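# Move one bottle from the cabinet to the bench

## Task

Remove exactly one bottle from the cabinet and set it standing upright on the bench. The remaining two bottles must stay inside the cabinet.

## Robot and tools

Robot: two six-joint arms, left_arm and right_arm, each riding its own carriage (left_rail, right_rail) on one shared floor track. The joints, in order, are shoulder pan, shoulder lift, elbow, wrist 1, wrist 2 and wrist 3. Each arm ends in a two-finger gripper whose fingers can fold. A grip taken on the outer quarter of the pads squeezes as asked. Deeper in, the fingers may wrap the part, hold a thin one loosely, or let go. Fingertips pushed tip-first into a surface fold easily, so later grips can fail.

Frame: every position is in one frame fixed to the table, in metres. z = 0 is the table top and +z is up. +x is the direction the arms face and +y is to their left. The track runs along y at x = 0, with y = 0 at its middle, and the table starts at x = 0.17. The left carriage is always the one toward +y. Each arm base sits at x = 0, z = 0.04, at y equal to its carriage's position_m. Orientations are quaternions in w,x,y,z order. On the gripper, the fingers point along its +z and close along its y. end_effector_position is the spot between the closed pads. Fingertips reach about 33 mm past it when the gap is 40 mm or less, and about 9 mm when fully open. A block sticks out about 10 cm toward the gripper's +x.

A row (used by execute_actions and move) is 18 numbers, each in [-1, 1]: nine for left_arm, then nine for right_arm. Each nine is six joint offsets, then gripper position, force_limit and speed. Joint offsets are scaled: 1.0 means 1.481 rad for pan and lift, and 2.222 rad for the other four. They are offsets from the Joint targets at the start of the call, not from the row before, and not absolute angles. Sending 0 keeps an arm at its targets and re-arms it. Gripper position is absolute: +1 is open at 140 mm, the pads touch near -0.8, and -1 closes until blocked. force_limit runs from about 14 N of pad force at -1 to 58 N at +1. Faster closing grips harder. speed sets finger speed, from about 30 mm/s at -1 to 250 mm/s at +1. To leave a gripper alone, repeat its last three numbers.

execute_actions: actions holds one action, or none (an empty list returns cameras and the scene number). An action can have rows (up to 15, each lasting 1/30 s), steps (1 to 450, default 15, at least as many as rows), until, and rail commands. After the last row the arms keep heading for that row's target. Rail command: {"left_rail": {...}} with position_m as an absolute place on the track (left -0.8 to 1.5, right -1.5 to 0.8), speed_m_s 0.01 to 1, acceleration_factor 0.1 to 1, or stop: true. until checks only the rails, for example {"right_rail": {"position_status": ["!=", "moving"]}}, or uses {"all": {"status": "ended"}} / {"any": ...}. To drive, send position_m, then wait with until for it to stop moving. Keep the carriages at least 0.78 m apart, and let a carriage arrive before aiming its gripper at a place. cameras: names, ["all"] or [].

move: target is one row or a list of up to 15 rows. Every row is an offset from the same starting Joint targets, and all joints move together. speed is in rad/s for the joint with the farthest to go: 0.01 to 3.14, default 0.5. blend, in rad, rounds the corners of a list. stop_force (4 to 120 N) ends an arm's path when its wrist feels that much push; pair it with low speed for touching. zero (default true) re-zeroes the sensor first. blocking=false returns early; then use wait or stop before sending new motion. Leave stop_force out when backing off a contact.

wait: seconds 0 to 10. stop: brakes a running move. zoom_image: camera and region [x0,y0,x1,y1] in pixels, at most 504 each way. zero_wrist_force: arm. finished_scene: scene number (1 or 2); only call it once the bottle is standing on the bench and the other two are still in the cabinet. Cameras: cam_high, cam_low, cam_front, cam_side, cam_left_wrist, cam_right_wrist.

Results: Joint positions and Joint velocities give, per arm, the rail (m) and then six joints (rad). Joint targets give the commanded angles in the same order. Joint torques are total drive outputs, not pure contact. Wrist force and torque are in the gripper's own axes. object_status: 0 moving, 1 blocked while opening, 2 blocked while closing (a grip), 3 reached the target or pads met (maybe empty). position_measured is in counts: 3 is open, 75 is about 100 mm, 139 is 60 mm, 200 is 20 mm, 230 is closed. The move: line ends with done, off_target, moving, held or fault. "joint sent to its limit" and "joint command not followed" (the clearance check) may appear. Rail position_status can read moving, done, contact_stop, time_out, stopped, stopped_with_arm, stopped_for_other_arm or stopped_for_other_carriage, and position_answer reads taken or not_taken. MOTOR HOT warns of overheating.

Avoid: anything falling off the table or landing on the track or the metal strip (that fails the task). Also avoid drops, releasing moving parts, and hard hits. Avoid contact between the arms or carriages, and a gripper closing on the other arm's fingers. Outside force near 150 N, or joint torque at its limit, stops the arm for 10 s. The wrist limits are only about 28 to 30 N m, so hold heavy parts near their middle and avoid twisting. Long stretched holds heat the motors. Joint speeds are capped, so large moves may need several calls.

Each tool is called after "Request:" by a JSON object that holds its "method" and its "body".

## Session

Request:
{"method": "execute_actions", "body": {"actions": []}}

Request:
{"method": "zoom_image", "body": {"camera": "cam_front", "region": [80, 60, 580, 460]}}

Scene clock: 0.00 s.
left_arm: end_effector_position=(+0.3563, +1.0495, +0.5790) position_measured=3 object_status=3 end_effector_quat_wxyz=(+0.000, +0.000, +1.000, +0.000) | right_arm: end_effector_position=(+0.3563, -1.0044, +0.5790) position_measured=3 object_status=3 end_effector_quat_wxyz=(+0.000, +0.000, +1.000, +0.000)
Joint positions: left_arm=[0.971 -0.281 -2.157 1.821 -1.235 -1.571 -0.28] | right_arm=[-1.083 -0.281 -2.157 1.821 -1.235 -1.571 -0.28]
Joint velocities: within noise
Joint torques (N m): no reading
Wrist force (N): no reading
Wrist torque (N m): no reading
Wrist force, peak (N): no reading
Joint targets: left_arm=[0.971 -0.281 -2.157 1.821 -1.235 -1.571 -0.280] | right_arm=[-1.083 -0.281 -2.157 1.821 -1.235 -1.571 -0.280]
Tool commands: left_gripper/position=+1.0 left_gripper/force_limit=+1.0 left_gripper/speed=+1.0 right_gripper/position=+1.0 right_gripper/force_limit=+1.0 right_gripper/speed=+1.0
left_rail: position_m=0.971 position_status=done
right_rail: position_m=-1.083 position_status=done
camera_calibration:
cam_left_wrist: T_world_to_cam=[[0.0307626, 0.999365, 0.0179844, -1.06013], [0.942705, -0.0349893, 0.331789, -0.487279], [0.332208, 0.00674731, -0.943182, 0.606642], [0, 0, 0, 1]] pos_world=[0.290442, 1.03831, 0.752914]
cam_right_wrist: T_world_to_cam=[[0.0324806, 0.999071, 0.0283394, 0.979657], [0.944771, -0.0399423, 0.325287, -0.562047], [0.326117, 0.0162088, -0.945191, 0.627377], [0, 0, 0, 1]] pos_world=[0.294588, -1.01136, 0.748054]

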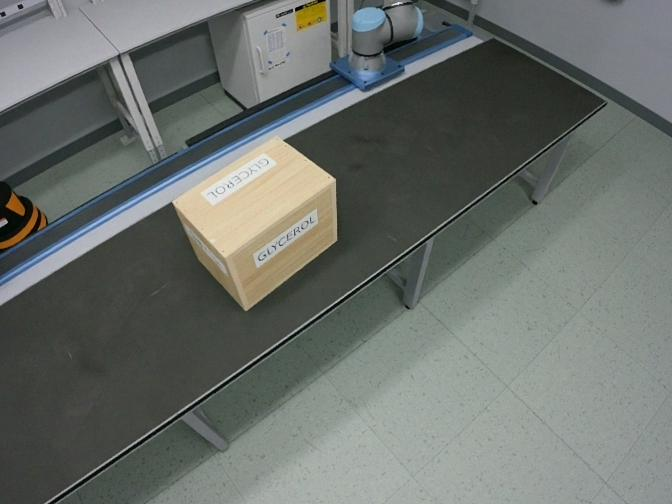

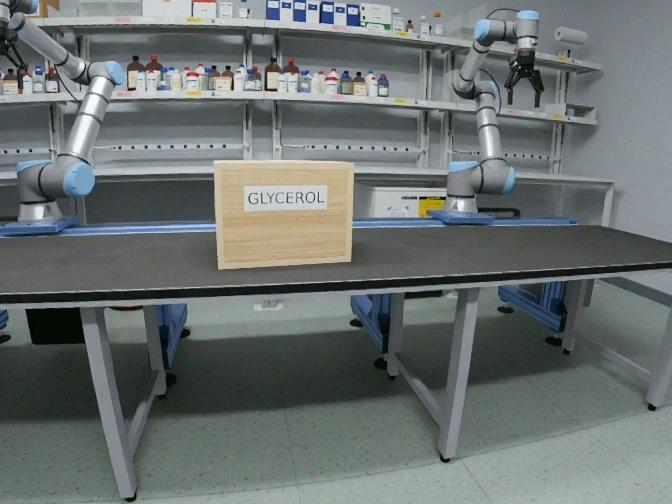

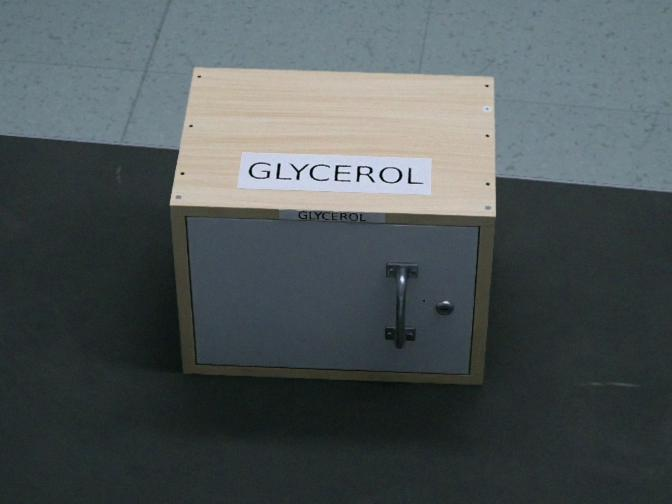

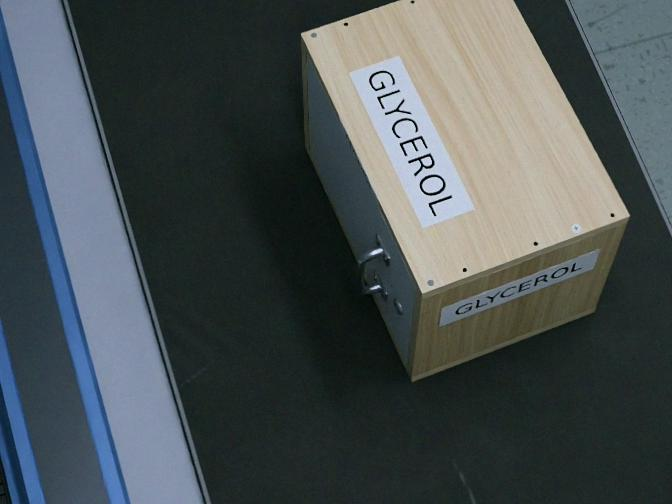

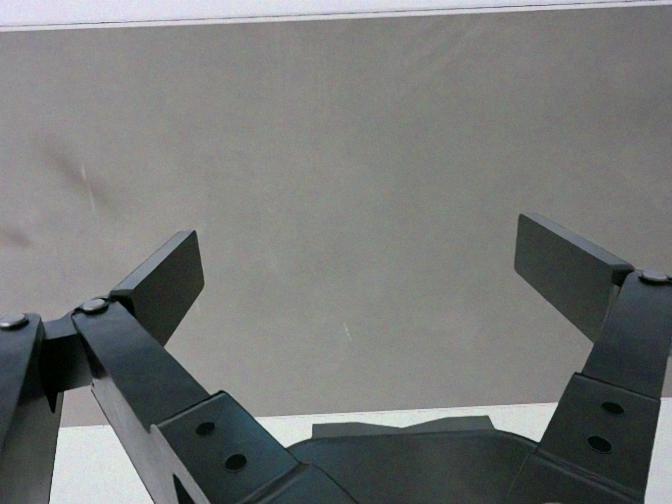

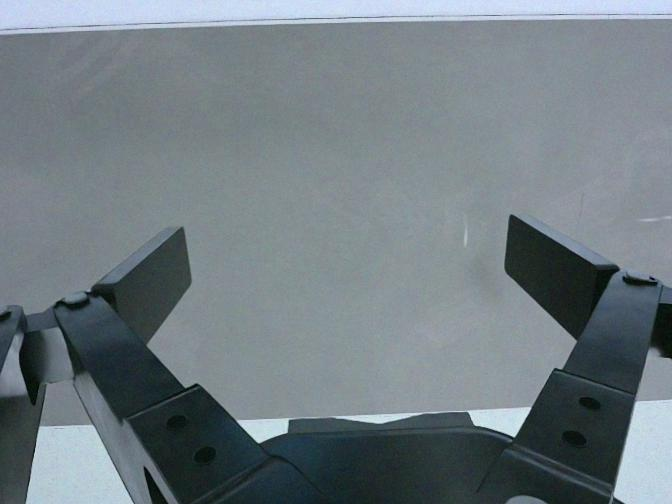

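Scaled by 1.008 from the camera's 672x504 image, which has a finer 960x720 frame.

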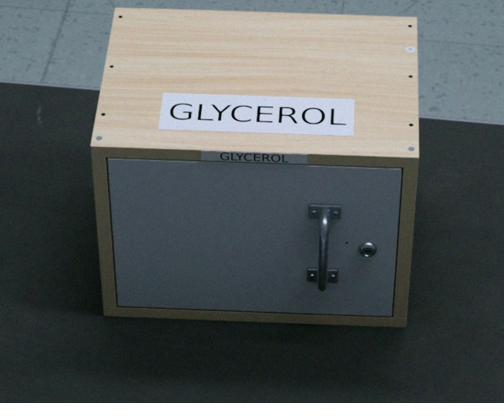

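Request:
{"method": "execute_actions", "body": {"actions": [{"left_rail":{"position_m":0.70,"speed_m_s":0.5,"acceleration_factor":0.5},"steps":150,"until":{"all":{"status":"ended"}}}]}}

Request:
{"method": "move", "body": {"target": [[-1,0,0,0,0,0,1,-1,-1,0,0,0,0,0,0,1,1,1],[-1,0.9143,-0.1149,0.2127,0.581,0.126,1,-1,-1,0,0,0,0,0,0,1,1,1]], "blend": [0.2,0], "speed": 1.0, "cameras": ["cam_left_wrist"]}}

Scene clock: 31.00 s.
left_arm: end_effector_position=(+0.3563, +0.7786, +0.5790) position_measured=3 object_status=3 end_effector_quat_wxyz=(+0.000, +0.000, +1.000, +0.000) | right_arm: end_effector_position=(+0.3563, -1.0044, +0.5790) position_measured=3 object_status=3 end_effector_quat_wxyz=(+0.000, +0.000, +1.000, +0.000)
Joint positions: left_arm=[0.7 -0.281 -2.157 1.821 -1.235 -1.571 -0.28] | right_arm=[-1.083 -0.281 -2.157 1.821 -1.235 -1.571 -0.28]
Joint torques (N m): left_arm=[-0.07 3.27 -46.32 -5.11 -0.18 0.09] | right_arm=[3.62 2.74 -50.42 -4.79 -0.2 0.17]
Wrist force (N): left_arm=[0.1 -0.1 0.0] | right_arm=[0.4 0.1 -0.5]
Wrist torque (N m): left_arm=[-0.02 -0.02 0.00] | right_arm=[0.01 -0.10 0.00]
Wrist force, peak (N): left_arm=[0.1 -1.6 0.5] | right_arm=[0.7 0.5 0.4]
Joint targets: left_arm=[0.700 -0.281 -2.157 1.821 -1.235 -1.571 -0.280] | right_arm=[-1.083 -0.281 -2.157 1.821 -1.235 -1.571 -0.280]
Tool commands: left_gripper/position=+1.0 left_gripper/force_limit=+1.0 left_gripper/speed=+1.0 right_gripper/position=+1.0 right_gripper/force_limit=+1.0 right_gripper/speed=+1.0
left_rail: position_m=0.700 speed_m_s=0.50 position_status=done
right_rail: position_m=-1.083 position_status=done

Scene clock: 34.63 s.
left_arm: end_effector_position=(+0.3510, -0.1264, +0.1466) position_measured=3 object_status=3 end_effector_quat_wxyz=(-0.031, +0.706, +0.031, +0.706) | right_arm: end_effector_position=(+0.3563, -1.0044, +0.5790) position_measured=3 object_status=3 end_effector_quat_wxyz=(+0.000, +0.000, +1.000, +0.000)
Joint positions: left_arm=[0.7 -1.762 -0.803 1.566 -0.762 -0.28 -0.001] | right_arm=[-1.083 -0.281 -2.157 1.821 -1.235 -1.571 -0.28]
Joint torques (N m): left_arm=[-1.2 -83.35 -39.92 4.86 2.16 3.61] | right_arm=[1.74 1.68 -49.73 -4.52 -0.36 0.07]
Wrist force (N): left_arm=[1.1 0.4 1.0] | right_arm=[0.1 0.2 -0.1]
Wrist torque (N m): left_arm=[0.01 0.53 0.03] | right_arm=[0.04 -0.02 0.00]
Wrist force, peak (N): left_arm=[-4.8 1.3 0.7] | right_arm=[0.8 0.6 -0.4]
Joint targets: left_arm=[0.700 -1.762 -0.802 1.566 -0.762 -0.280 -0.001] | right_arm=[-1.083 -0.281 -2.157 1.821 -1.235 -1.571 -0.280]
left_rail: position_m=0.700 speed_m_s=0.50 position_status=done
right_rail: position_m=-1.083 position_status=done
move: done
camera_calibration:
cam_left_wrist: T_world_to_cam=[[0.0708316, -0.997017, -0.0306667, -0.136295], [-0.333377, 0.00531421, -0.942779, 0.259887], [0.940129, 0.0770021, -0.332006, -0.0854751], [0, 0, 0, 1]] pos_world=[0.176652, -0.130687, 0.212458]
Images, in order (width x height): cam_left_wrist 672x504.

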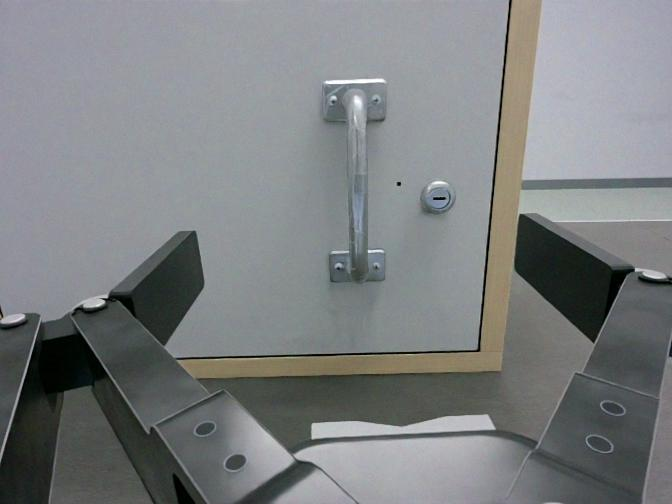

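Request:
{"method": "move", "body": {"target": [0.0458,-0.0032,0.0041,-0.0022,0.0320,0,1,-1,-1,0,0,0,0,0,0,1,1,1], "speed": 0.12, "stop_force": 15, "cameras": ["cam_left_wrist"]}}

Request:
{"method": "execute_actions", "body": {"actions": [{"rows":[[0,0,0,0,0,0,-1,-1,-1,0,0,0,0,0,0,1,1,1]],"steps":175}], "cameras": ["cam_left_wrist","cam_side"]}}

Scene clock: 48.10 s.
left_arm: end_effector_position=(+0.4096, -0.1209, +0.1466) position_measured=3 object_status=3 end_effector_quat_wxyz=(-0.030, +0.706, +0.030, +0.706) | right_arm: end_effector_position=(+0.3563, -1.0044, +0.5790) position_measured=3 object_status=3 end_effector_quat_wxyz=(+0.000, +0.000, +1.000, +0.000)
Joint positions: left_arm=[0.7 -1.694 -0.807 1.575 -0.767 -0.209 -0.001] | right_arm=[-1.083 -0.281 -2.157 1.821 -1.235 -1.571 -0.28]
Joint torques (N m): left_arm=[9.59 -117.39 -21.96 -3.29 1.87 3.43] | right_arm=[1.92 1.96 -49.81 -4.55 -0.51 0.22]
Wrist force (N): left_arm=[1.3 0.2 1.7] | right_arm=[0.3 0.6 -0.2]
Wrist torque (N m): left_arm=[-0.02 0.48 0.03] | right_arm=[0.13 -0.06 0.00]
Wrist force, peak (N): left_arm=[1.2 -0.3 3.1] | right_arm=[0.5 0.8 -0.2]
Joint targets: left_arm=[0.700 -1.694 -0.807 1.575 -0.767 -0.209 -0.001] | right_arm=[-1.083 -0.281 -2.157 1.821 -1.235 -1.571 -0.280]
left_rail: position_m=0.700 speed_m_s=0.50 position_status=done
right_rail: position_m=-1.083 position_status=done
move: done
camera_calibration:
cam_left_wrist: T_world_to_cam=[[0.0674186, -0.997261, -0.0304017, -0.13364], [-0.333422, 0.00619955, -0.942757, 0.279508], [0.940364, 0.0736959, -0.332091, -0.141491], [0, 0, 0, 1]] pos_world=[0.235257, -0.12458, 0.212458]
Images, in order (width x height): cam_left_wrist 672x504.

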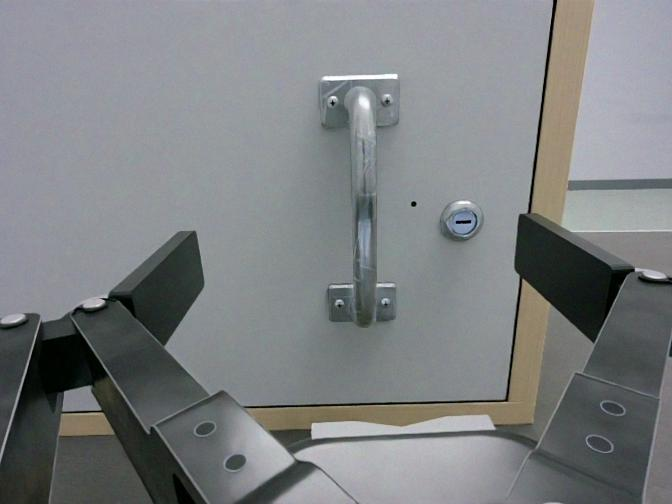

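Scene clock: 54.13 s.
left_arm: end_effector_position=(+0.4096, -0.1209, +0.1466) position_measured=212 object_status=2 end_effector_quat_wxyz=(-0.030, +0.706, +0.030, +0.706) | right_arm: end_effector_position=(+0.3563, -1.0044, +0.5790) position_measured=3 object_status=3 end_effector_quat_wxyz=(+0.000, +0.000, +1.000, +0.000)
Joint positions: left_arm=[0.7 -1.694 -0.807 1.575 -0.767 -0.209 -0.001] | right_arm=[-1.083 -0.281 -2.157 1.821 -1.235 -1.571 -0.28]
Joint torques (N m): left_arm=[10.19 -111.58 -21.99 -1.71 -0.93 0.8] | right_arm=[4.11 1.35 -50.49 -4.75 -0.52 0.12]
Wrist force (N): left_arm=[2.5 -0.9 -1.8] | right_arm=[0.4 0.3 -0.2]
Wrist torque (N m): left_arm=[-0.04 0.46 0.26] | right_arm=[0.05 -0.09 0.00]
Wrist force, peak (N): left_arm=[3.2 0.5 -1.7] | right_arm=[0.8 0.6 0.5]
Joint targets: left_arm=[0.700 -1.694 -0.807 1.575 -0.767 -0.209 -0.001] | right_arm=[-1.083 -0.281 -2.157 1.821 -1.235 -1.571 -0.280]
left_rail: position_m=0.700 speed_m_s=0.50 position_status=done
right_rail: position_m=-1.083 position_status=done
camera_calibration:
cam_left_wrist: T_world_to_cam=[[0.0674186, -0.997261, -0.0304017, -0.13374], [-0.333422, 0.00619955, -0.942757, 0.279509], [0.940364, 0.0736959, -0.332091, -0.141484], [0, 0, 0, 1]] pos_world=[0.235257, -0.12468, 0.212458]
Images, in order (width x height): cam_side 672x504, cam_left_wrist 672x504.

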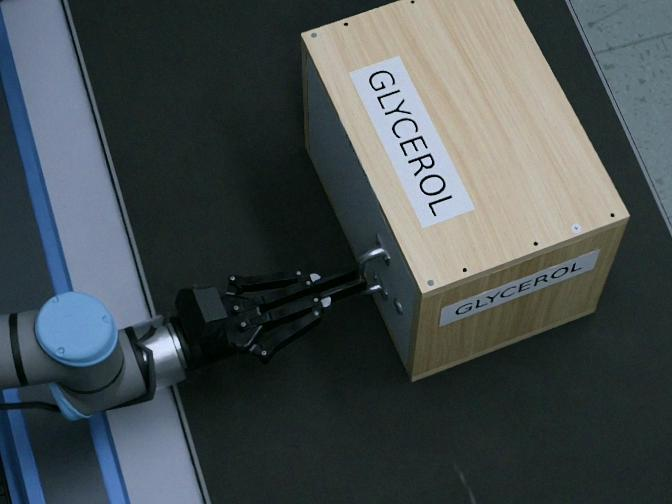

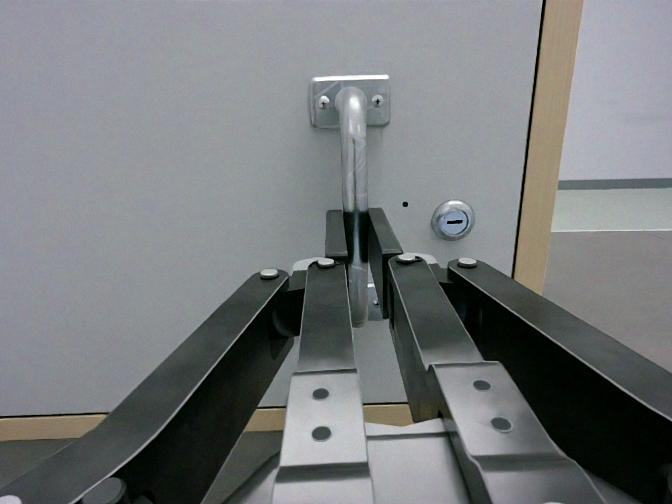

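Request:
{"method": "move", "body": {"target": [[-0.0487,-0.0568,0.0767,-0.0388,0.0461,0,-1,-1,-1,0,0,0,0,0,0,1,1,1],[-0.1191,-0.1414,0.1906,-0.0963,0.1162,0,-1,-1,-1,0,0,0,0,0,0,1,1,1],[-0.2052,-0.2545,0.3415,-0.1719,0.2159,0,-1,-1,-1,0,0,0,0,0,0,1,1,1],[-0.2399,-0.3104,0.4153,-0.2084,0.2713,0,-1,-1,-1,0,0,0,0,0,0,1,1,1]], "speed": [0.15,0.3,0.3,0.3], "blend": 0.04, "stop_force": 60}}

Request:
{"method": "execute_actions", "body": {"actions": [{"rows":[[0,0,0,0,0,0,0.0,-1,-1,0,0,0,0,0,0,1,1,1]],"steps":70}], "cameras": ["cam_front","cam_left_wrist"]}}

Scene clock: 69.60 s.
left_arm: end_effector_position=(+0.2013, +0.0270, +0.1467) position_measured=212 object_status=2 end_effector_quat_wxyz=(+0.299, +0.641, -0.299, +0.641) | right_arm: end_effector_position=(+0.3563, -1.0044, +0.5790) position_measured=3 object_status=3 end_effector_quat_wxyz=(+0.000, +0.000, +1.000, +0.000)
Joint positions: left_arm=[0.7 -2.049 -1.267 2.497 -1.23 0.394 -0.001] | right_arm=[-1.083 -0.281 -2.157 1.821 -1.235 -1.571 -0.28]
Joint torques (N m): left_arm=[-10.65 -58 -1.75 -3.39 0.91 -2.09] | right_arm=[2.88 1.02 -49.05 -4.96 -0.67 -0.08]
Wrist force (N): left_arm=[10.8 2.0 3.2] | right_arm=[0.2 0.3 -0.1]
Wrist torque (N m): left_arm=[-0.13 0.63 0.12] | right_arm=[0.06 -0.03 0.01]
Wrist force, peak (N): left_arm=[-14.4 2.2 2.9] | right_arm=[0.7 0.8 -0.5]
Joint targets: left_arm=[0.700 -2.049 -1.267 2.497 -1.230 0.394 -0.001] | right_arm=[-1.083 -0.281 -2.157 1.821 -1.235 -1.571 -0.280]
left_rail: position_m=0.700 speed_m_s=0.50 position_status=done
right_rail: position_m=-1.083 position_status=done
move: done

Scene clock: 72.13 s.
left_arm: end_effector_position=(+0.2013, +0.0269, +0.1467) position_measured=129 object_status=3 end_effector_quat_wxyz=(+0.299, +0.641, -0.299, +0.641) | right_arm: end_effector_position=(+0.3563, -1.0044, +0.5790) position_measured=3 object_status=3 end_effector_quat_wxyz=(+0.000, +0.000, +1.000, +0.000)
Joint positions: left_arm=[0.7 -2.049 -1.267 2.497 -1.23 0.394 -0.001] | right_arm=[-1.083 -0.281 -2.157 1.821 -1.235 -1.571 -0.28]
Joint torques (N m): left_arm=[-1.59 -58.46 -25.23 -3.52 0.95 -1.86] | right_arm=[1.28 1.72 -50.33 -4.9 -0.76 -0.52]
Wrist force (N): left_arm=[1.7 -0.6 1.4] | right_arm=[0.4 0.2 0.5]
Wrist torque (N m): left_arm=[-0.20 0.30 0.03] | right_arm=[0.03 -0.08 0.00]
Wrist force, peak (N): left_arm=[10.4 2.2 2.7] | right_arm=[0.9 -0.1 -0.5]
Joint targets: left_arm=[0.700 -2.049 -1.267 2.497 -1.230 0.394 -0.001] | right_arm=[-1.083 -0.281 -2.157 1.821 -1.235 -1.571 -0.280]
left_rail: position_m=0.700 speed_m_s=0.50 position_status=done
right_rail: position_m=-1.083 position_status=done
camera_calibration:
cam_left_wrist: T_world_to_cam=[[-0.777153, -0.628581, -0.0303075, 0.187888], [-0.186786, 0.276389, -0.942719, 0.172439], [0.600952, -0.726976, -0.332207, 0.133354], [0, 0, 0, 1]] pos_world=[0.0980877, 0.167388, 0.212558]
Images, in order (width x height): cam_front 672x504, cam_left_wrist 672x504.

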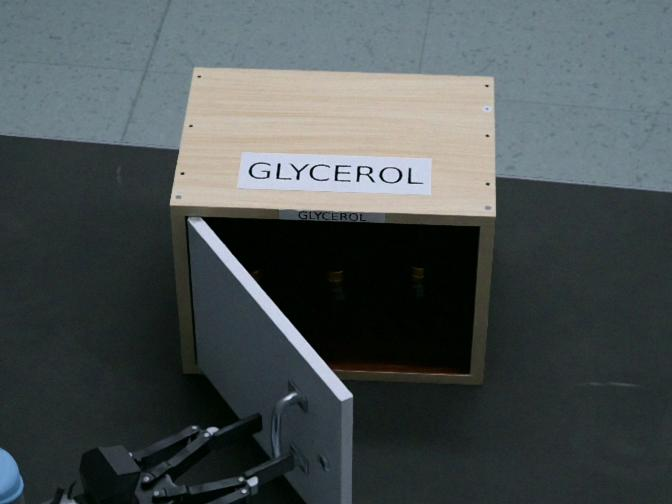

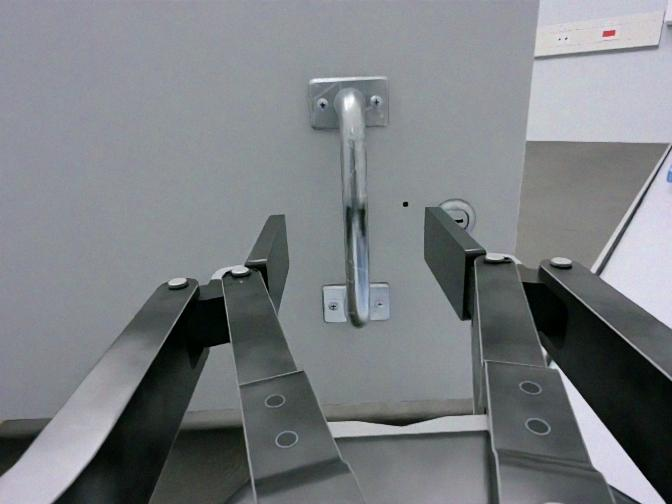

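Request:
{"method": "move", "body": {"target": [[-0.1954,-0.0465,0.0599,-0.0289,-0.1302,0,0,-1,-1,0,0,0,0,0,0,1,1,1],[-0.1954,-0.4644,-0.0672,0.3768,-0.1302,0,0,-1,-1,0,0,0,0,0,0,1,1,1],[0.1677,0.1719,-0.5320,0.4174,-0.3203,0,0,-1,-1,0,0,0,0,0,0,1,1,1],[0.1677,0.3367,-0.4540,0.2296,-0.3203,0,0.05,-1,0,0,0,0,0,0,0,1,1,1]], "speed": [0.3,0.7,0.7,0.6], "blend": [0,0.05,0.05,0], "cameras": ["cam_front","cam_left_wrist"]}}

Request:
{"method": "zoom_image", "body": {"camera": "cam_left_wrist", "region": [100, 20, 560, 400]}}

Scene clock: 91.37 s.
left_arm: end_effector_position=(+0.3104, -0.1571, +0.1495) position_measured=123 object_status=3 end_effector_quat_wxyz=(-0.031, +0.706, +0.031, +0.706) | right_arm: end_effector_position=(+0.3563, -1.0044, +0.5790) position_measured=3 object_status=3 end_effector_quat_wxyz=(+0.000, +0.000, +1.000, +0.000)
Joint positions: left_arm=[0.7 -1.801 -0.768 1.489 -0.72 -0.318 -0.001] | right_arm=[-1.083 -0.281 -2.157 1.821 -1.235 -1.571 -0.28]
Joint torques (N m): left_arm=[10.92 -83.27 -22.85 -3.17 -1.31 -1.83] | right_arm=[4.19 0.1 -49.12 -4.88 -1.11 -0.17]
Wrist force (N): left_arm=[1.6 -0.1 0.9] | right_arm=[0.2 0.1 0.1]
Wrist torque (N m): left_arm=[-0.12 0.37 0.04] | right_arm=[0.03 -0.04 0.00]
Wrist force, peak (N): left_arm=[4.2 2.0 3.1] | right_arm=[0.7 0.2 0.6]
Joint targets: left_arm=[0.700 -1.801 -0.768 1.489 -0.720 -0.318 -0.001] | right_arm=[-1.083 -0.281 -2.157 1.821 -1.235 -1.571 -0.280]
left_rail: position_m=0.700 speed_m_s=0.50 position_status=done
right_rail: position_m=-1.083 position_status=done
move: done
camera_calibration:
cam_left_wrist: T_world_to_cam=[[0.0694156, -0.997122, -0.0304749, -0.163601], [-0.333361, 0.00560689, -0.942783, 0.249294], [0.94024, 0.0756029, -0.332012, -0.044236], [0, 0, 0, 1]] pos_world=[0.136054, -0.161184, 0.215357]
Images, in order (width x height): cam_front 672x504, cam_left_wrist 672x504.

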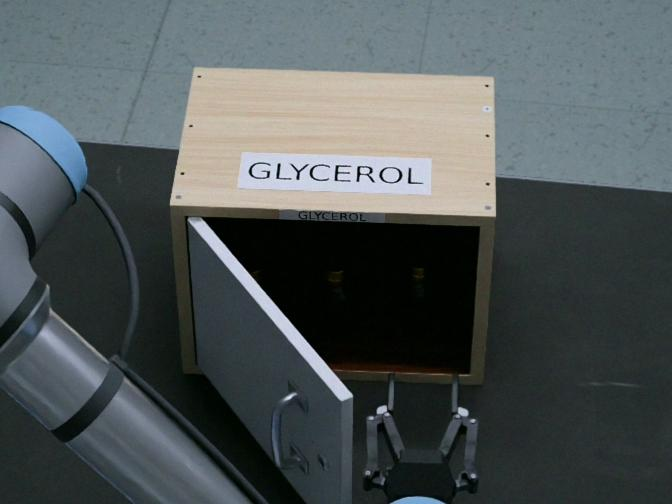

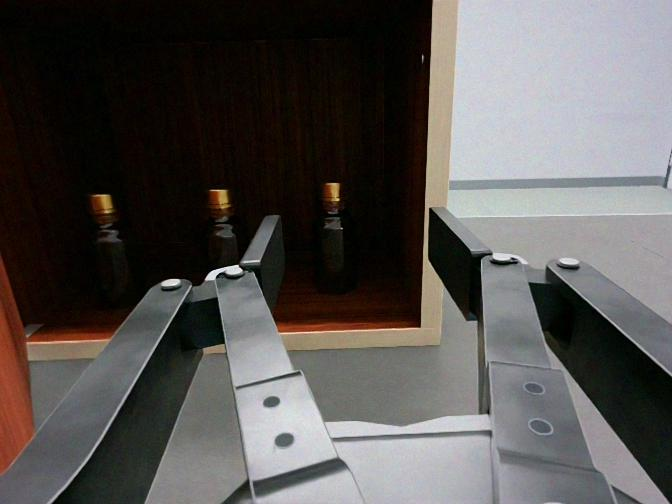

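Scaled by 1.096 from the camera's 672x504 image, which has a finer 960x720 frame.

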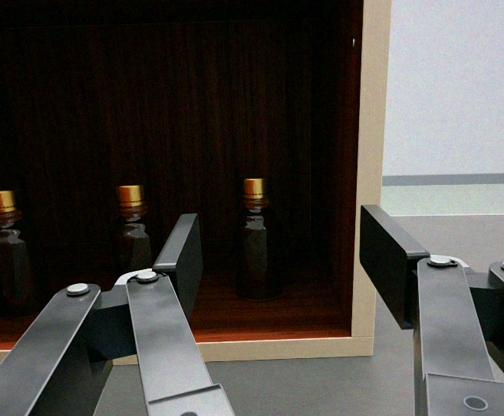

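Request:
{"method": "move", "body": {"target": [[0.1373,0.0404,0.0078,-0.0353,0.0918,0,0.05,-1,0,0,0,0,0,0,0,1,1,1],[0.1373,0.0605,0.0071,-0.0479,0.0918,0,0.05,-1,0,0,0,0,0,0,0,1,1,1]], "speed": [0.15,0.08], "stop_force": 15, "cameras": ["cam_left_wrist"]}}

Request:
{"method": "zoom_image", "body": {"camera": "cam_left_wrist", "region": [180, 20, 560, 320]}}

Scene clock: 105.63 s.
left_arm: end_effector_position=(+0.4903, -0.1393, +0.0652) position_measured=123 object_status=3 end_effector_quat_wxyz=(-0.030, +0.706, +0.031, +0.706) | right_arm: end_effector_position=(+0.3563, -1.0044, +0.5790) position_measured=3 object_status=3 end_effector_quat_wxyz=(+0.000, +0.000, +1.000, +0.000)
Joint positions: left_arm=[0.7 -1.598 -0.679 1.505 -0.827 -0.114 -0.001] | right_arm=[-1.083 -0.281 -2.157 1.821 -1.235 -1.571 -0.28]
Joint torques (N m): left_arm=[8.76 -87.93 -38.95 -3.62 1.88 -1.88] | right_arm=[2.4 0.52 -50.24 -4.94 -0.91 -0.11]
Wrist force (N): left_arm=[2.0 0.3 1.1] | right_arm=[0.6 0.1 0.1]
Wrist torque (N m): left_arm=[0.04 0.29 0.06] | right_arm=[0.02 -0.14 0.01]
Wrist force, peak (N): left_arm=[1.8 -0.1 2.7] | right_arm=[-0.3 1.0 0.2]
Joint targets: left_arm=[0.700 -1.598 -0.679 1.505 -0.827 -0.114 -0.001] | right_arm=[-1.083 -0.281 -2.157 1.821 -1.235 -1.571 -0.280]
left_rail: position_m=0.700 speed_m_s=0.50 position_status=done
right_rail: position_m=-1.083 position_status=done
move: done
camera_calibration:
cam_left_wrist: T_world_to_cam=[[0.0687977, -0.997194, -0.0295221, -0.160643], [-0.33348, 0.0049029, -0.942744, 0.229714], [0.940243, 0.0747037, -0.332207, -0.242807], [0, 0, 0, 1]] pos_world=[0.315955, -0.14318, 0.131156]
Images, in order (width x height): cam_left_wrist 672x504.

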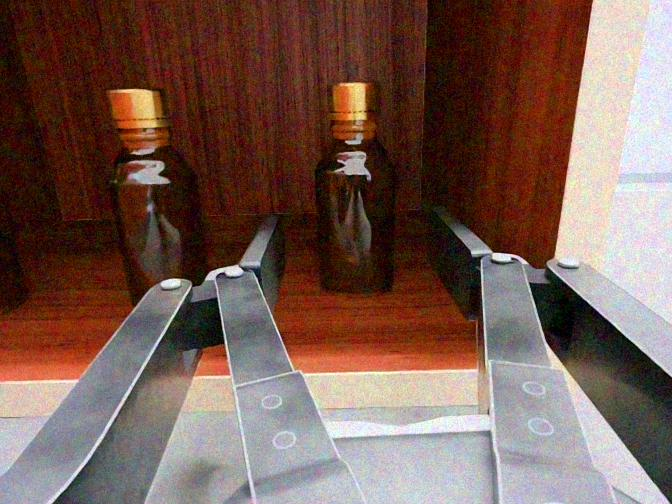

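Scaled by 1.326 from the camera's 672x504 image, which has a finer 960x720 frame.

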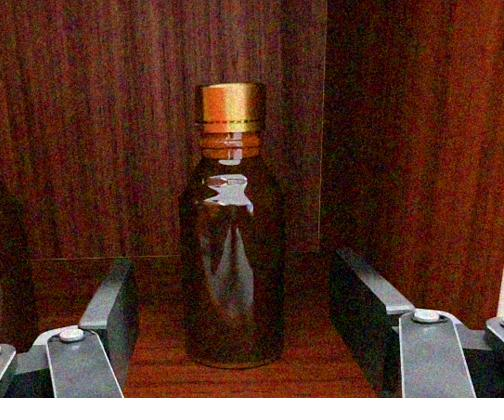

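Request:
{"method": "move", "body": {"target": [0.0520,0.0072,-0.0105,0.0057,0.0346,0,0.05,-1,0,0,0,0,0,0,0,1,1,1], "speed": 0.08, "stop_force": 8, "cameras": ["cam_left_wrist"]}}

Request:
{"method": "execute_actions", "body": {"actions": [{"rows":[[0,0,0,0,0,0,-1,-0.5,-1,0,0,0,0,0,0,1,1,1]],"steps":100}], "cameras": ["cam_left_wrist"]}}

Scene clock: 117.53 s.
left_arm: end_effector_position=(+0.5571, -0.1344, +0.0651) position_measured=123 object_status=3 end_effector_quat_wxyz=(-0.030, +0.706, +0.031, +0.706) | right_arm: end_effector_position=(+0.3563, -1.0044, +0.5790) position_measured=3 object_status=3 end_effector_quat_wxyz=(+0.000, +0.000, +1.000, +0.000)
Joint positions: left_arm=[0.7 -1.52 -0.668 1.481 -0.814 -0.037 -0.001] | right_arm=[-1.083 -0.281 -2.157 1.821 -1.235 -1.571 -0.28]
Joint torques (N m): left_arm=[9.83 -88.2 -40.23 3.71 2.03 -1.81] | right_arm=[2.05 -0.58 -49.9 -4.46 -1.44 0.27]
Wrist force (N): left_arm=[1.4 -0.2 1.1] | right_arm=[0.1 0.5 0.1]
Wrist torque (N m): left_arm=[-0.07 0.38 0.06] | right_arm=[0.11 -0.03 0.00]
Wrist force, peak (N): left_arm=[2.4 -0.1 1.3] | right_arm=[0.8 0.8 0.2]
Joint targets: left_arm=[0.700 -1.520 -0.668 1.481 -0.814 -0.037 -0.001] | right_arm=[-1.083 -0.281 -2.157 1.821 -1.235 -1.571 -0.280]
left_rail: position_m=0.700 speed_m_s=0.50 position_status=done
right_rail: position_m=-1.083 position_status=done
move: done
camera_calibration:
cam_left_wrist: T_world_to_cam=[[0.0689246, -0.997187, -0.0294614, -0.160421], [-0.333473, 0.00480366, -0.942747, 0.251795], [0.940237, 0.0748031, -0.332204, -0.306126], [0, 0, 0, 1]] pos_world=[0.382855, -0.13828, 0.130956]
Images, in order (width x height): cam_left_wrist 672x504.

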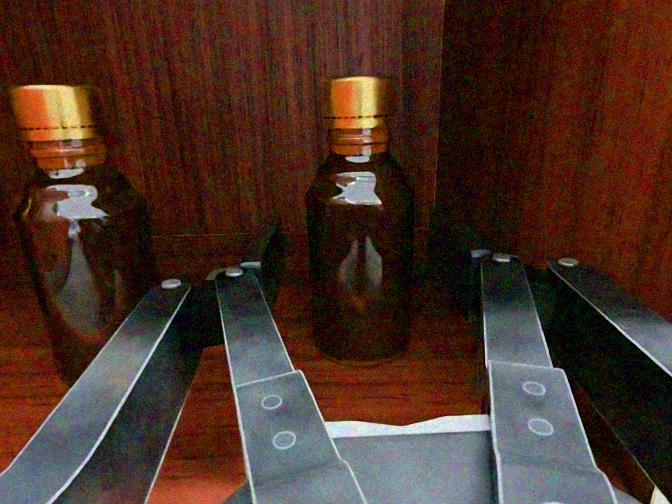

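Scene clock: 121.07 s.
left_arm: end_effector_position=(+0.5572, -0.1344, +0.0651) position_measured=161 object_status=2 end_effector_quat_wxyz=(-0.030, +0.706, +0.031, +0.706) | right_arm: end_effector_position=(+0.3563, -1.0044, +0.5790) position_measured=3 object_status=3 end_effector_quat_wxyz=(+0.000, +0.000, +1.000, +0.000)
Joint positions: left_arm=[0.7 -1.52 -0.668 1.481 -0.814 -0.037 -0.001] | right_arm=[-1.083 -0.281 -2.157 1.821 -1.235 -1.571 -0.28]
Joint torques (N m): left_arm=[10.56 -89.69 -22.04 -3.69 -1.22 -1.77] | right_arm=[0.31 -1.62 -48.68 -5.1 -1.16 0.12]
Wrist force (N): left_arm=[4.9 -1.6 -0.5] | right_arm=[0.5 0.2 -0.2]
Wrist torque (N m): left_arm=[0.01 0.27 0.22] | right_arm=[0.04 -0.12 0.00]
Wrist force, peak (N): left_arm=[5.2 -1.2 -0.4] | right_arm=[0.7 0.7 0.4]
Joint targets: left_arm=[0.700 -1.520 -0.668 1.481 -0.814 -0.037 -0.001] | right_arm=[-1.083 -0.281 -2.157 1.821 -1.235 -1.571 -0.280]
left_rail: position_m=0.700 speed_m_s=0.50 position_status=done
right_rail: position_m=-1.083 position_status=done
camera_calibration:
cam_left_wrist: T_world_to_cam=[[0.0689246, -0.997187, -0.0294614, -0.160421], [-0.333473, 0.00480366, -0.942747, 0.251795], [0.940237, 0.0748031, -0.332204, -0.306126], [0, 0, 0, 1]] pos_world=[0.382855, -0.13828, 0.130956]
Images, in order (width x height): cam_left_wrist 672x504.

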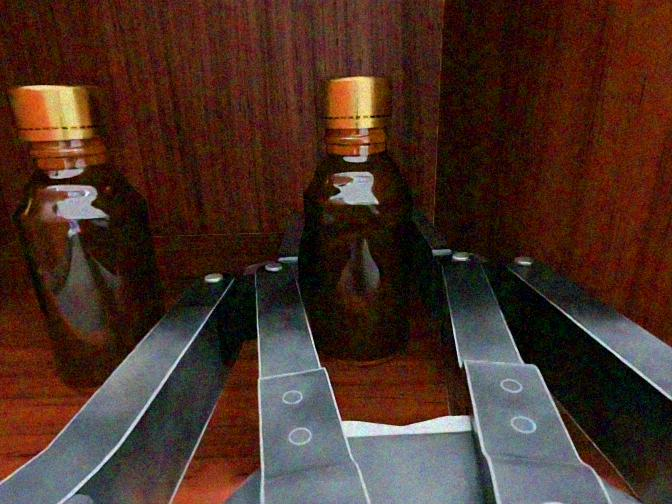

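Request:
{"method": "move", "body": {"target": [[0,-0.0239,0.0009,0.0151,0,0,-1,-0.5,-1,0,0,0,0,0,0,1,1,1],[-0.0876,-0.0324,0.0131,0.0085,-0.0584,0,-1,-0.5,-1,0,0,0,0,0,0,1,1,1],[-0.1743,-0.0296,0.0091,0.0106,-0.1162,0,-1,-0.5,-1,0,0,0,0,0,0,1,1,1]], "speed": [0.08,0.15,0.15], "blend": [0,0.03,0], "cameras": ["cam_left_wrist","cam_front","cam_side"]}}

Scene clock: 140.63 s.
left_arm: end_effector_position=(+0.3310, -0.1541, +0.0951) position_measured=161 object_status=2 end_effector_quat_wxyz=(-0.030, +0.706, +0.031, +0.706) | right_arm: end_effector_position=(+0.3563, -1.0044, +0.5790) position_measured=3 object_status=3 end_effector_quat_wxyz=(+0.000, +0.000, +1.000, +0.000)
Joint positions: left_arm=[0.7 -1.778 -0.712 1.501 -0.79 -0.295 -0.001] | right_arm=[-1.083 -0.281 -2.157 1.821 -1.235 -1.571 -0.28]
Joint torques (N m): left_arm=[-10.49 -87.38 -40.21 5.07 -1.88 -1.98] | right_arm=[4.7 -0.55 -49.78 -4.91 -1.46 -0.13]
Wrist force (N): left_arm=[-0.8 -0.2 0.7] | right_arm=[0.2 0.1 -0.1]
Wrist torque (N m): left_arm=[-0.09 0.27 0.05] | right_arm=[0.02 -0.05 0.01]
Wrist force, peak (N): left_arm=[5.2 -1.3 0.0] | right_arm=[0.8 0.2 0.3]
Joint targets: left_arm=[0.700 -1.779 -0.712 1.501 -0.790 -0.295 -0.001] | right_arm=[-1.083 -0.281 -2.157 1.821 -1.235 -1.571 -0.280]
left_rail: position_m=0.700 speed_m_s=0.50 position_status=done
right_rail: position_m=-1.083 position_status=done
move: done
camera_calibration:
cam_left_wrist: T_world_to_cam=[[0.0689171, -0.997187, -0.0294731, -0.163692], [-0.333563, 0.00481007, -0.942716, 0.204879], [0.940205, 0.0748003, -0.332293, -0.0820396], [0, 0, 0, 1]] pos_world=[0.156755, -0.15808, 0.161056]
Images, in order (width x height): cam_front 672x504, cam_side 672x504, cam_left_wrist 672x504.

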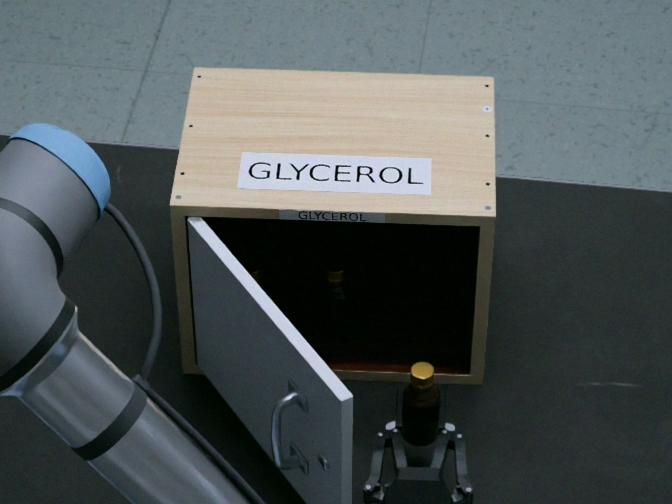

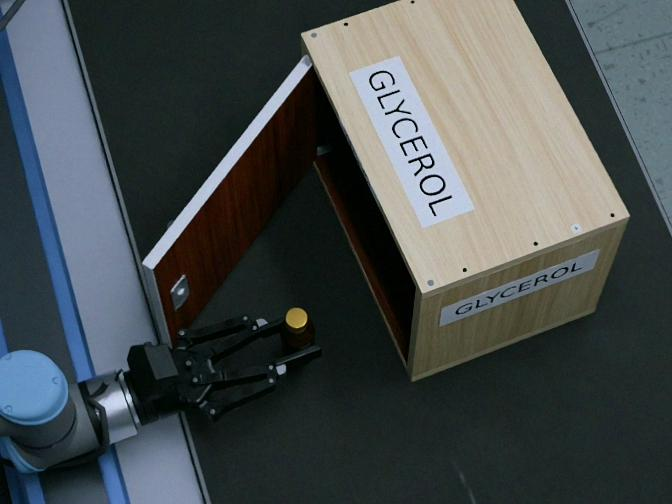

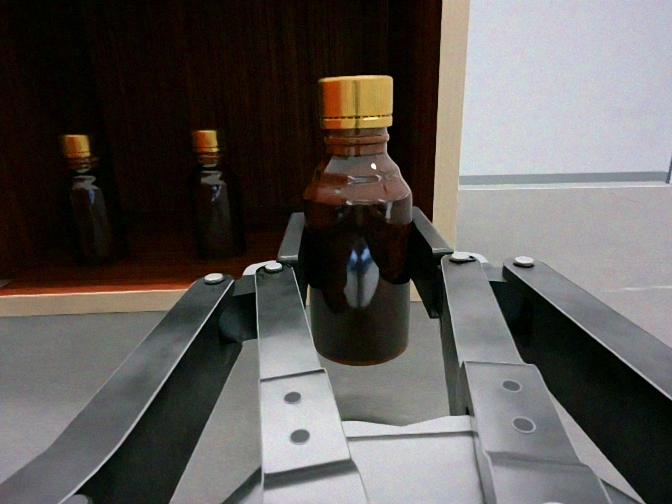

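Request:
{"method": "execute_actions", "body": {"actions": [{"left_rail":{"position_m":0.45,"speed_m_s":0.3,"acceleration_factor":0.2},"steps":150,"until":{"left_rail":{"position_status":["!=","moving"]}}}]}}

Request:
{"method": "move", "body": {"target": [[0.1743,0.0057,-0.0082,0.0045,0.1162,0,-1,-0.5,-1,0,0,0,0,0,0,1,1,1],[0.1743,0.0359,-0.0095,-0.0144,0.1162,0,-1,-0.5,-1,0,0,0,0,0,0,1,1,1]], "speed": [0.25,0.06]}}

Request:
{"method": "move", "body": {"target": [0,0.0056,0,-0.0035,0,0,-1,-0.5,-1,0,0,0,0,0,0,1,1,1], "speed": 0.01, "stop_force": 6, "cameras": ["cam_left_wrist"]}}

Scene clock: 148.70 s.
left_arm: end_effector_position=(+0.3308, -0.4041, +0.0951) position_measured=161 object_status=2 end_effector_quat_wxyz=(-0.030, +0.706, +0.031, +0.706) | right_arm: end_effector_position=(+0.3563, -1.0044, +0.5790) position_measured=3 object_status=3 end_effector_quat_wxyz=(+0.000, +0.000, +1.000, +0.000)
Joint positions: left_arm=[0.45 -1.779 -0.712 1.501 -0.79 -0.295 -0.001] | right_arm=[-1.083 -0.281 -2.157 1.821 -1.235 -1.571 -0.28]
Joint torques (N m): left_arm=[-7.77 -90.82 -32.7 0.61 0.97 -1.75] | right_arm=[4.39 -1.39 -49.76 -4.82 -1.31 0.07]
Wrist force (N): left_arm=[-1.1 0.0 0.7] | right_arm=[0.2 0.1 0.0]
Wrist torque (N m): left_arm=[-0.06 0.34 0.04] | right_arm=[0.01 -0.04 0.00]
Wrist force, peak (N): left_arm=[-1.4 -0.7 1.2] | right_arm=[0.4 0.0 1.0]
Joint targets: left_arm=[0.450 -1.779 -0.712 1.501 -0.790 -0.295 -0.001] | right_arm=[-1.083 -0.281 -2.157 1.821 -1.235 -1.571 -0.280]
Tool commands: left_gripper/position=-1.0 left_gripper/force_limit=-0.5 left_gripper/speed=-1.0 right_gripper/position=+1.0 right_gripper/force_limit=+1.0 right_gripper/speed=+1.0
left_rail: position_m=0.450 speed_m_s=0.30 position_status=done
right_rail: position_m=-1.083 position_status=done

Scene clock: 151.30 s.
left_arm: end_effector_position=(+0.5572, -0.3844, +0.0575) position_measured=161 object_status=2 end_effector_quat_wxyz=(-0.030, +0.706, +0.031, +0.706) | right_arm: end_effector_position=(+0.3563, -1.0044, +0.5790) position_measured=3 object_status=3 end_effector_quat_wxyz=(+0.000, +0.000, +1.000, +0.000)
Joint positions: left_arm=[0.45 -1.52 -0.659 1.48 -0.822 -0.037 -0.001] | right_arm=[-1.083 -0.281 -2.157 1.821 -1.235 -1.571 -0.28]
Joint torques (N m): left_arm=[10.52 -94.85 -40.08 -4.34 1.54 -1.88] | right_arm=[3.83 -2.08 -48.41 -5.18 -1.5 0]
Wrist force (N): left_arm=[-1.2 0.4 1.1] | right_arm=[-0.1 -0.2 0.3]
Wrist torque (N m): left_arm=[0.06 0.34 0.06] | right_arm=[-0.04 0.01 0.01]
Wrist force, peak (N): left_arm=[-0.7 -1.4 5.6] | right_arm=[0.1 0.7 0.0]
Joint targets: left_arm=[0.450 -1.520 -0.659 1.480 -0.822 -0.037 -0.001] | right_arm=[-1.083 -0.281 -2.157 1.821 -1.235 -1.571 -0.280]
left_rail: position_m=0.450 speed_m_s=0.30 position_status=done
right_rail: position_m=-1.083 position_status=done
move: done

Scene clock: 153.03 s.
left_arm: end_effector_position=(+0.5571, -0.3841, +0.0523) position_measured=161 object_status=2 end_effector_quat_wxyz=(-0.030, +0.706, +0.031, +0.706) | right_arm: end_effector_position=(+0.3563, -1.0044, +0.5790) position_measured=3 object_status=3 end_effector_quat_wxyz=(+0.000, +0.000, +1.000, +0.000)
Joint positions: left_arm=[0.45 -1.52 -0.653 1.48 -0.828 -0.037 -0.001] | right_arm=[-1.083 -0.281 -2.157 1.821 -1.235 -1.571 -0.28]
Joint torques (N m): left_arm=[8.32 -113.86 -16.33 2.87 1.06 -1.75] | right_arm=[2.06 0.15 -49.74 -4.69 -1.09 0.19]
Wrist force (N): left_arm=[13.6 -0.9 0.0] | right_arm=[0.1 0.2 0.1]
Wrist torque (N m): left_arm=[-0.27 -3.54 0.14] | right_arm=[0.03 -0.03 0.00]
Wrist force, peak (N): left_arm=[29.7 -8.8 -4.0] | right_arm=[0.3 0.5 0.7]
Joint targets: left_arm=[0.450 -1.520 -0.653 1.480 -0.828 -0.037 -0.001] | right_arm=[-1.083 -0.281 -2.157 1.821 -1.235 -1.571 -0.280]
left_rail: position_m=0.450 speed_m_s=0.30 position_status=done
right_rail: position_m=-1.083 position_status=done
move: contact (left_arm)
camera_calibration:
cam_left_wrist: T_world_to_cam=[[0.0689212, -0.997178, -0.0297781, -0.409754], [-0.333408, 0.00510942, -0.942769, 0.241024], [0.94026, 0.074905, -0.332115, -0.29168], [0, 0, 0, 1]] pos_world=[0.382855, -0.387981, 0.118157]
Images, in order (width x height): cam_left_wrist 672x504.

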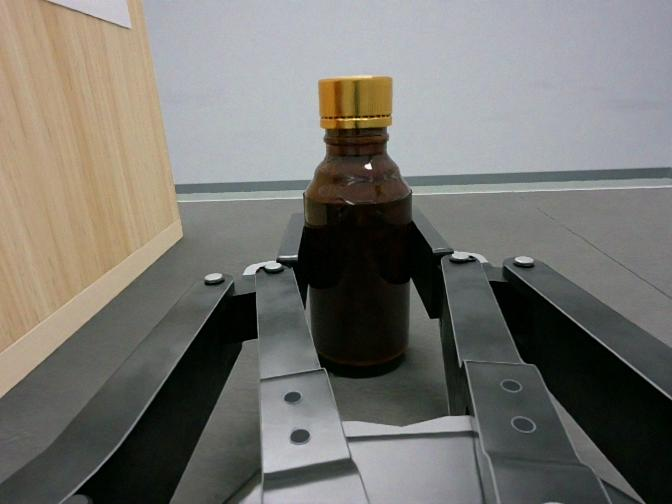

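Release, lift the gripper slightly during retreat (not under the wrist limit).

Request:
{"method": "execute_actions", "body": {"actions": [{"rows":[[0,-0.0003,0,0.0002,0,0,0.3,-1,-1,0,0,0,0,0,0,1,1,1]],"steps":75}], "cameras": ["cam_left_wrist"]}}

Request:
{"method": "move", "body": {"target": [[-0.028,-0.002,0.003,0,-0.0187,0,0.3,-1,-1,0,0,0,0,0,0,1,1,1],[-0.028,-0.035,0.003,0.022,-0.0187,0,0.3,-1,-1,0,0,0,0,0,0,1,1,1],[-0.159,-0.042,-0.002,0.03,-0.106,0,0.3,-1,-1,0,0,0,0,0,0,1,1,1]], "speed": 0.15, "cameras": ["cam_front","cam_left_wrist"]}}

Scene clock: 161.83 s.
left_arm: end_effector_position=(+0.5571, -0.3841, +0.0527) position_measured=91 object_status=3 end_effector_quat_wxyz=(-0.030, +0.706, +0.031, +0.706) | right_arm: end_effector_position=(+0.3563, -1.0044, +0.5790) position_measured=3 object_status=3 end_effector_quat_wxyz=(+0.000, +0.000, +1.000, +0.000)
Joint positions: left_arm=[0.45 -1.52 -0.653 1.48 -0.827 -0.037 -0.001] | right_arm=[-1.083 -0.281 -2.157 1.821 -1.235 -1.571 -0.28]
Joint torques (N m): left_arm=[6.73 -124.53 -38.02 2.69 1.21 -1.71] | right_arm=[0.02 -1.3 -49.15 -5.25 -1.91 -0.13]
Wrist force (N): left_arm=[1.3 -0.4 1.5] | right_arm=[0.3 -0.1 0.0]
Wrist torque (N m): left_arm=[-0.12 0.43 0.07] | right_arm=[-0.02 -0.07 0.01]
Wrist force, peak (N): left_arm=[14.9 -4.2 0.6] | right_arm=[0.5 0.9 0.0]
Joint targets: left_arm=[0.450 -1.520 -0.653 1.480 -0.827 -0.037 -0.001] | right_arm=[-1.083 -0.281 -2.157 1.821 -1.235 -1.571 -0.280]
left_rail: position_m=0.450 speed_m_s=0.30 position_status=done
right_rail: position_m=-1.083 position_status=done
camera_calibration:
cam_left_wrist: T_world_to_cam=[[0.0689212, -0.997178, -0.0297781, -0.409842], [-0.333408, 0.00510942, -0.942769, 0.241401], [0.94026, 0.074905, -0.332115, -0.291539], [0, 0, 0, 1]] pos_world=[0.382855, -0.388081, 0.118557]
Images, in order (width x height): cam_left_wrist 672x504.

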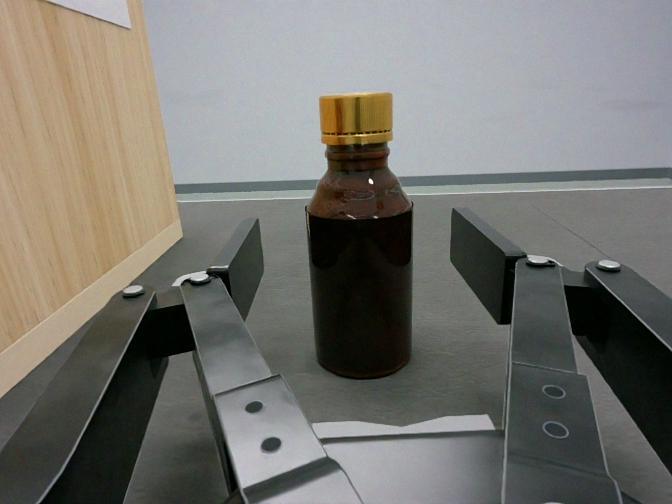

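Scene clock: 165.13 s.
left_arm: end_effector_position=(+0.3492, -0.4141, +0.1089) position_measured=91 object_status=3 end_effector_quat_wxyz=(-0.030, +0.706, +0.031, +0.706) | right_arm: end_effector_position=(+0.3563, -1.0044, +0.5790) position_measured=3 object_status=3 end_effector_quat_wxyz=(+0.000, +0.000, +1.000, +0.000)
Joint positions: left_arm=[0.45 -1.756 -0.716 1.476 -0.761 -0.272 -0.001] | right_arm=[-1.083 -0.281 -2.157 1.821 -1.235 -1.571 -0.28]
Joint torques (N m): left_arm=[-10.68 -124.02 -40.38 4.23 -1.94 -1.73] | right_arm=[3.7 -0.44 -50.19 -5.01 -1.57 0.25]
Wrist force (N): left_arm=[1.4 0.2 1.8] | right_arm=[-0.1 0.1 -0.1]
Wrist torque (N m): left_arm=[-0.05 0.40 0.04] | right_arm=[0.02 0.02 0.01]
Wrist force, peak (N): left_arm=[1.8 -0.5 3.6] | right_arm=[1.0 0.6 0.0]
Joint targets: left_arm=[0.450 -1.756 -0.716 1.476 -0.761 -0.272 -0.001] | right_arm=[-1.083 -0.281 -2.157 1.821 -1.235 -1.571 -0.280]
left_rail: position_m=0.450 speed_m_s=0.30 position_status=done
right_rail: position_m=-1.083 position_status=done
move: done
camera_calibration:
cam_left_wrist: T_world_to_cam=[[0.068916, -0.997178, -0.029783, -0.423654], [-0.333497, 0.00510869, -0.942737, 0.225232], [0.940229, 0.0749022, -0.332204, -0.075135], [0, 0, 0, 1]] pos_world=[0.174955, -0.417981, 0.174757]
Images, in order (width x height): cam_front 672x504, cam_left_wrist 672x504.

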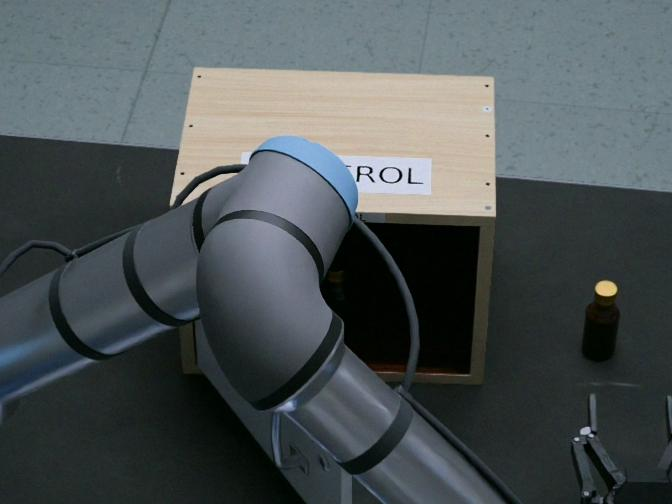

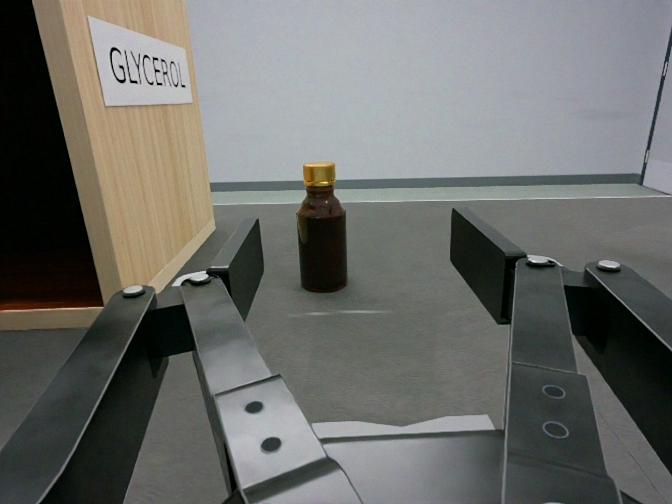

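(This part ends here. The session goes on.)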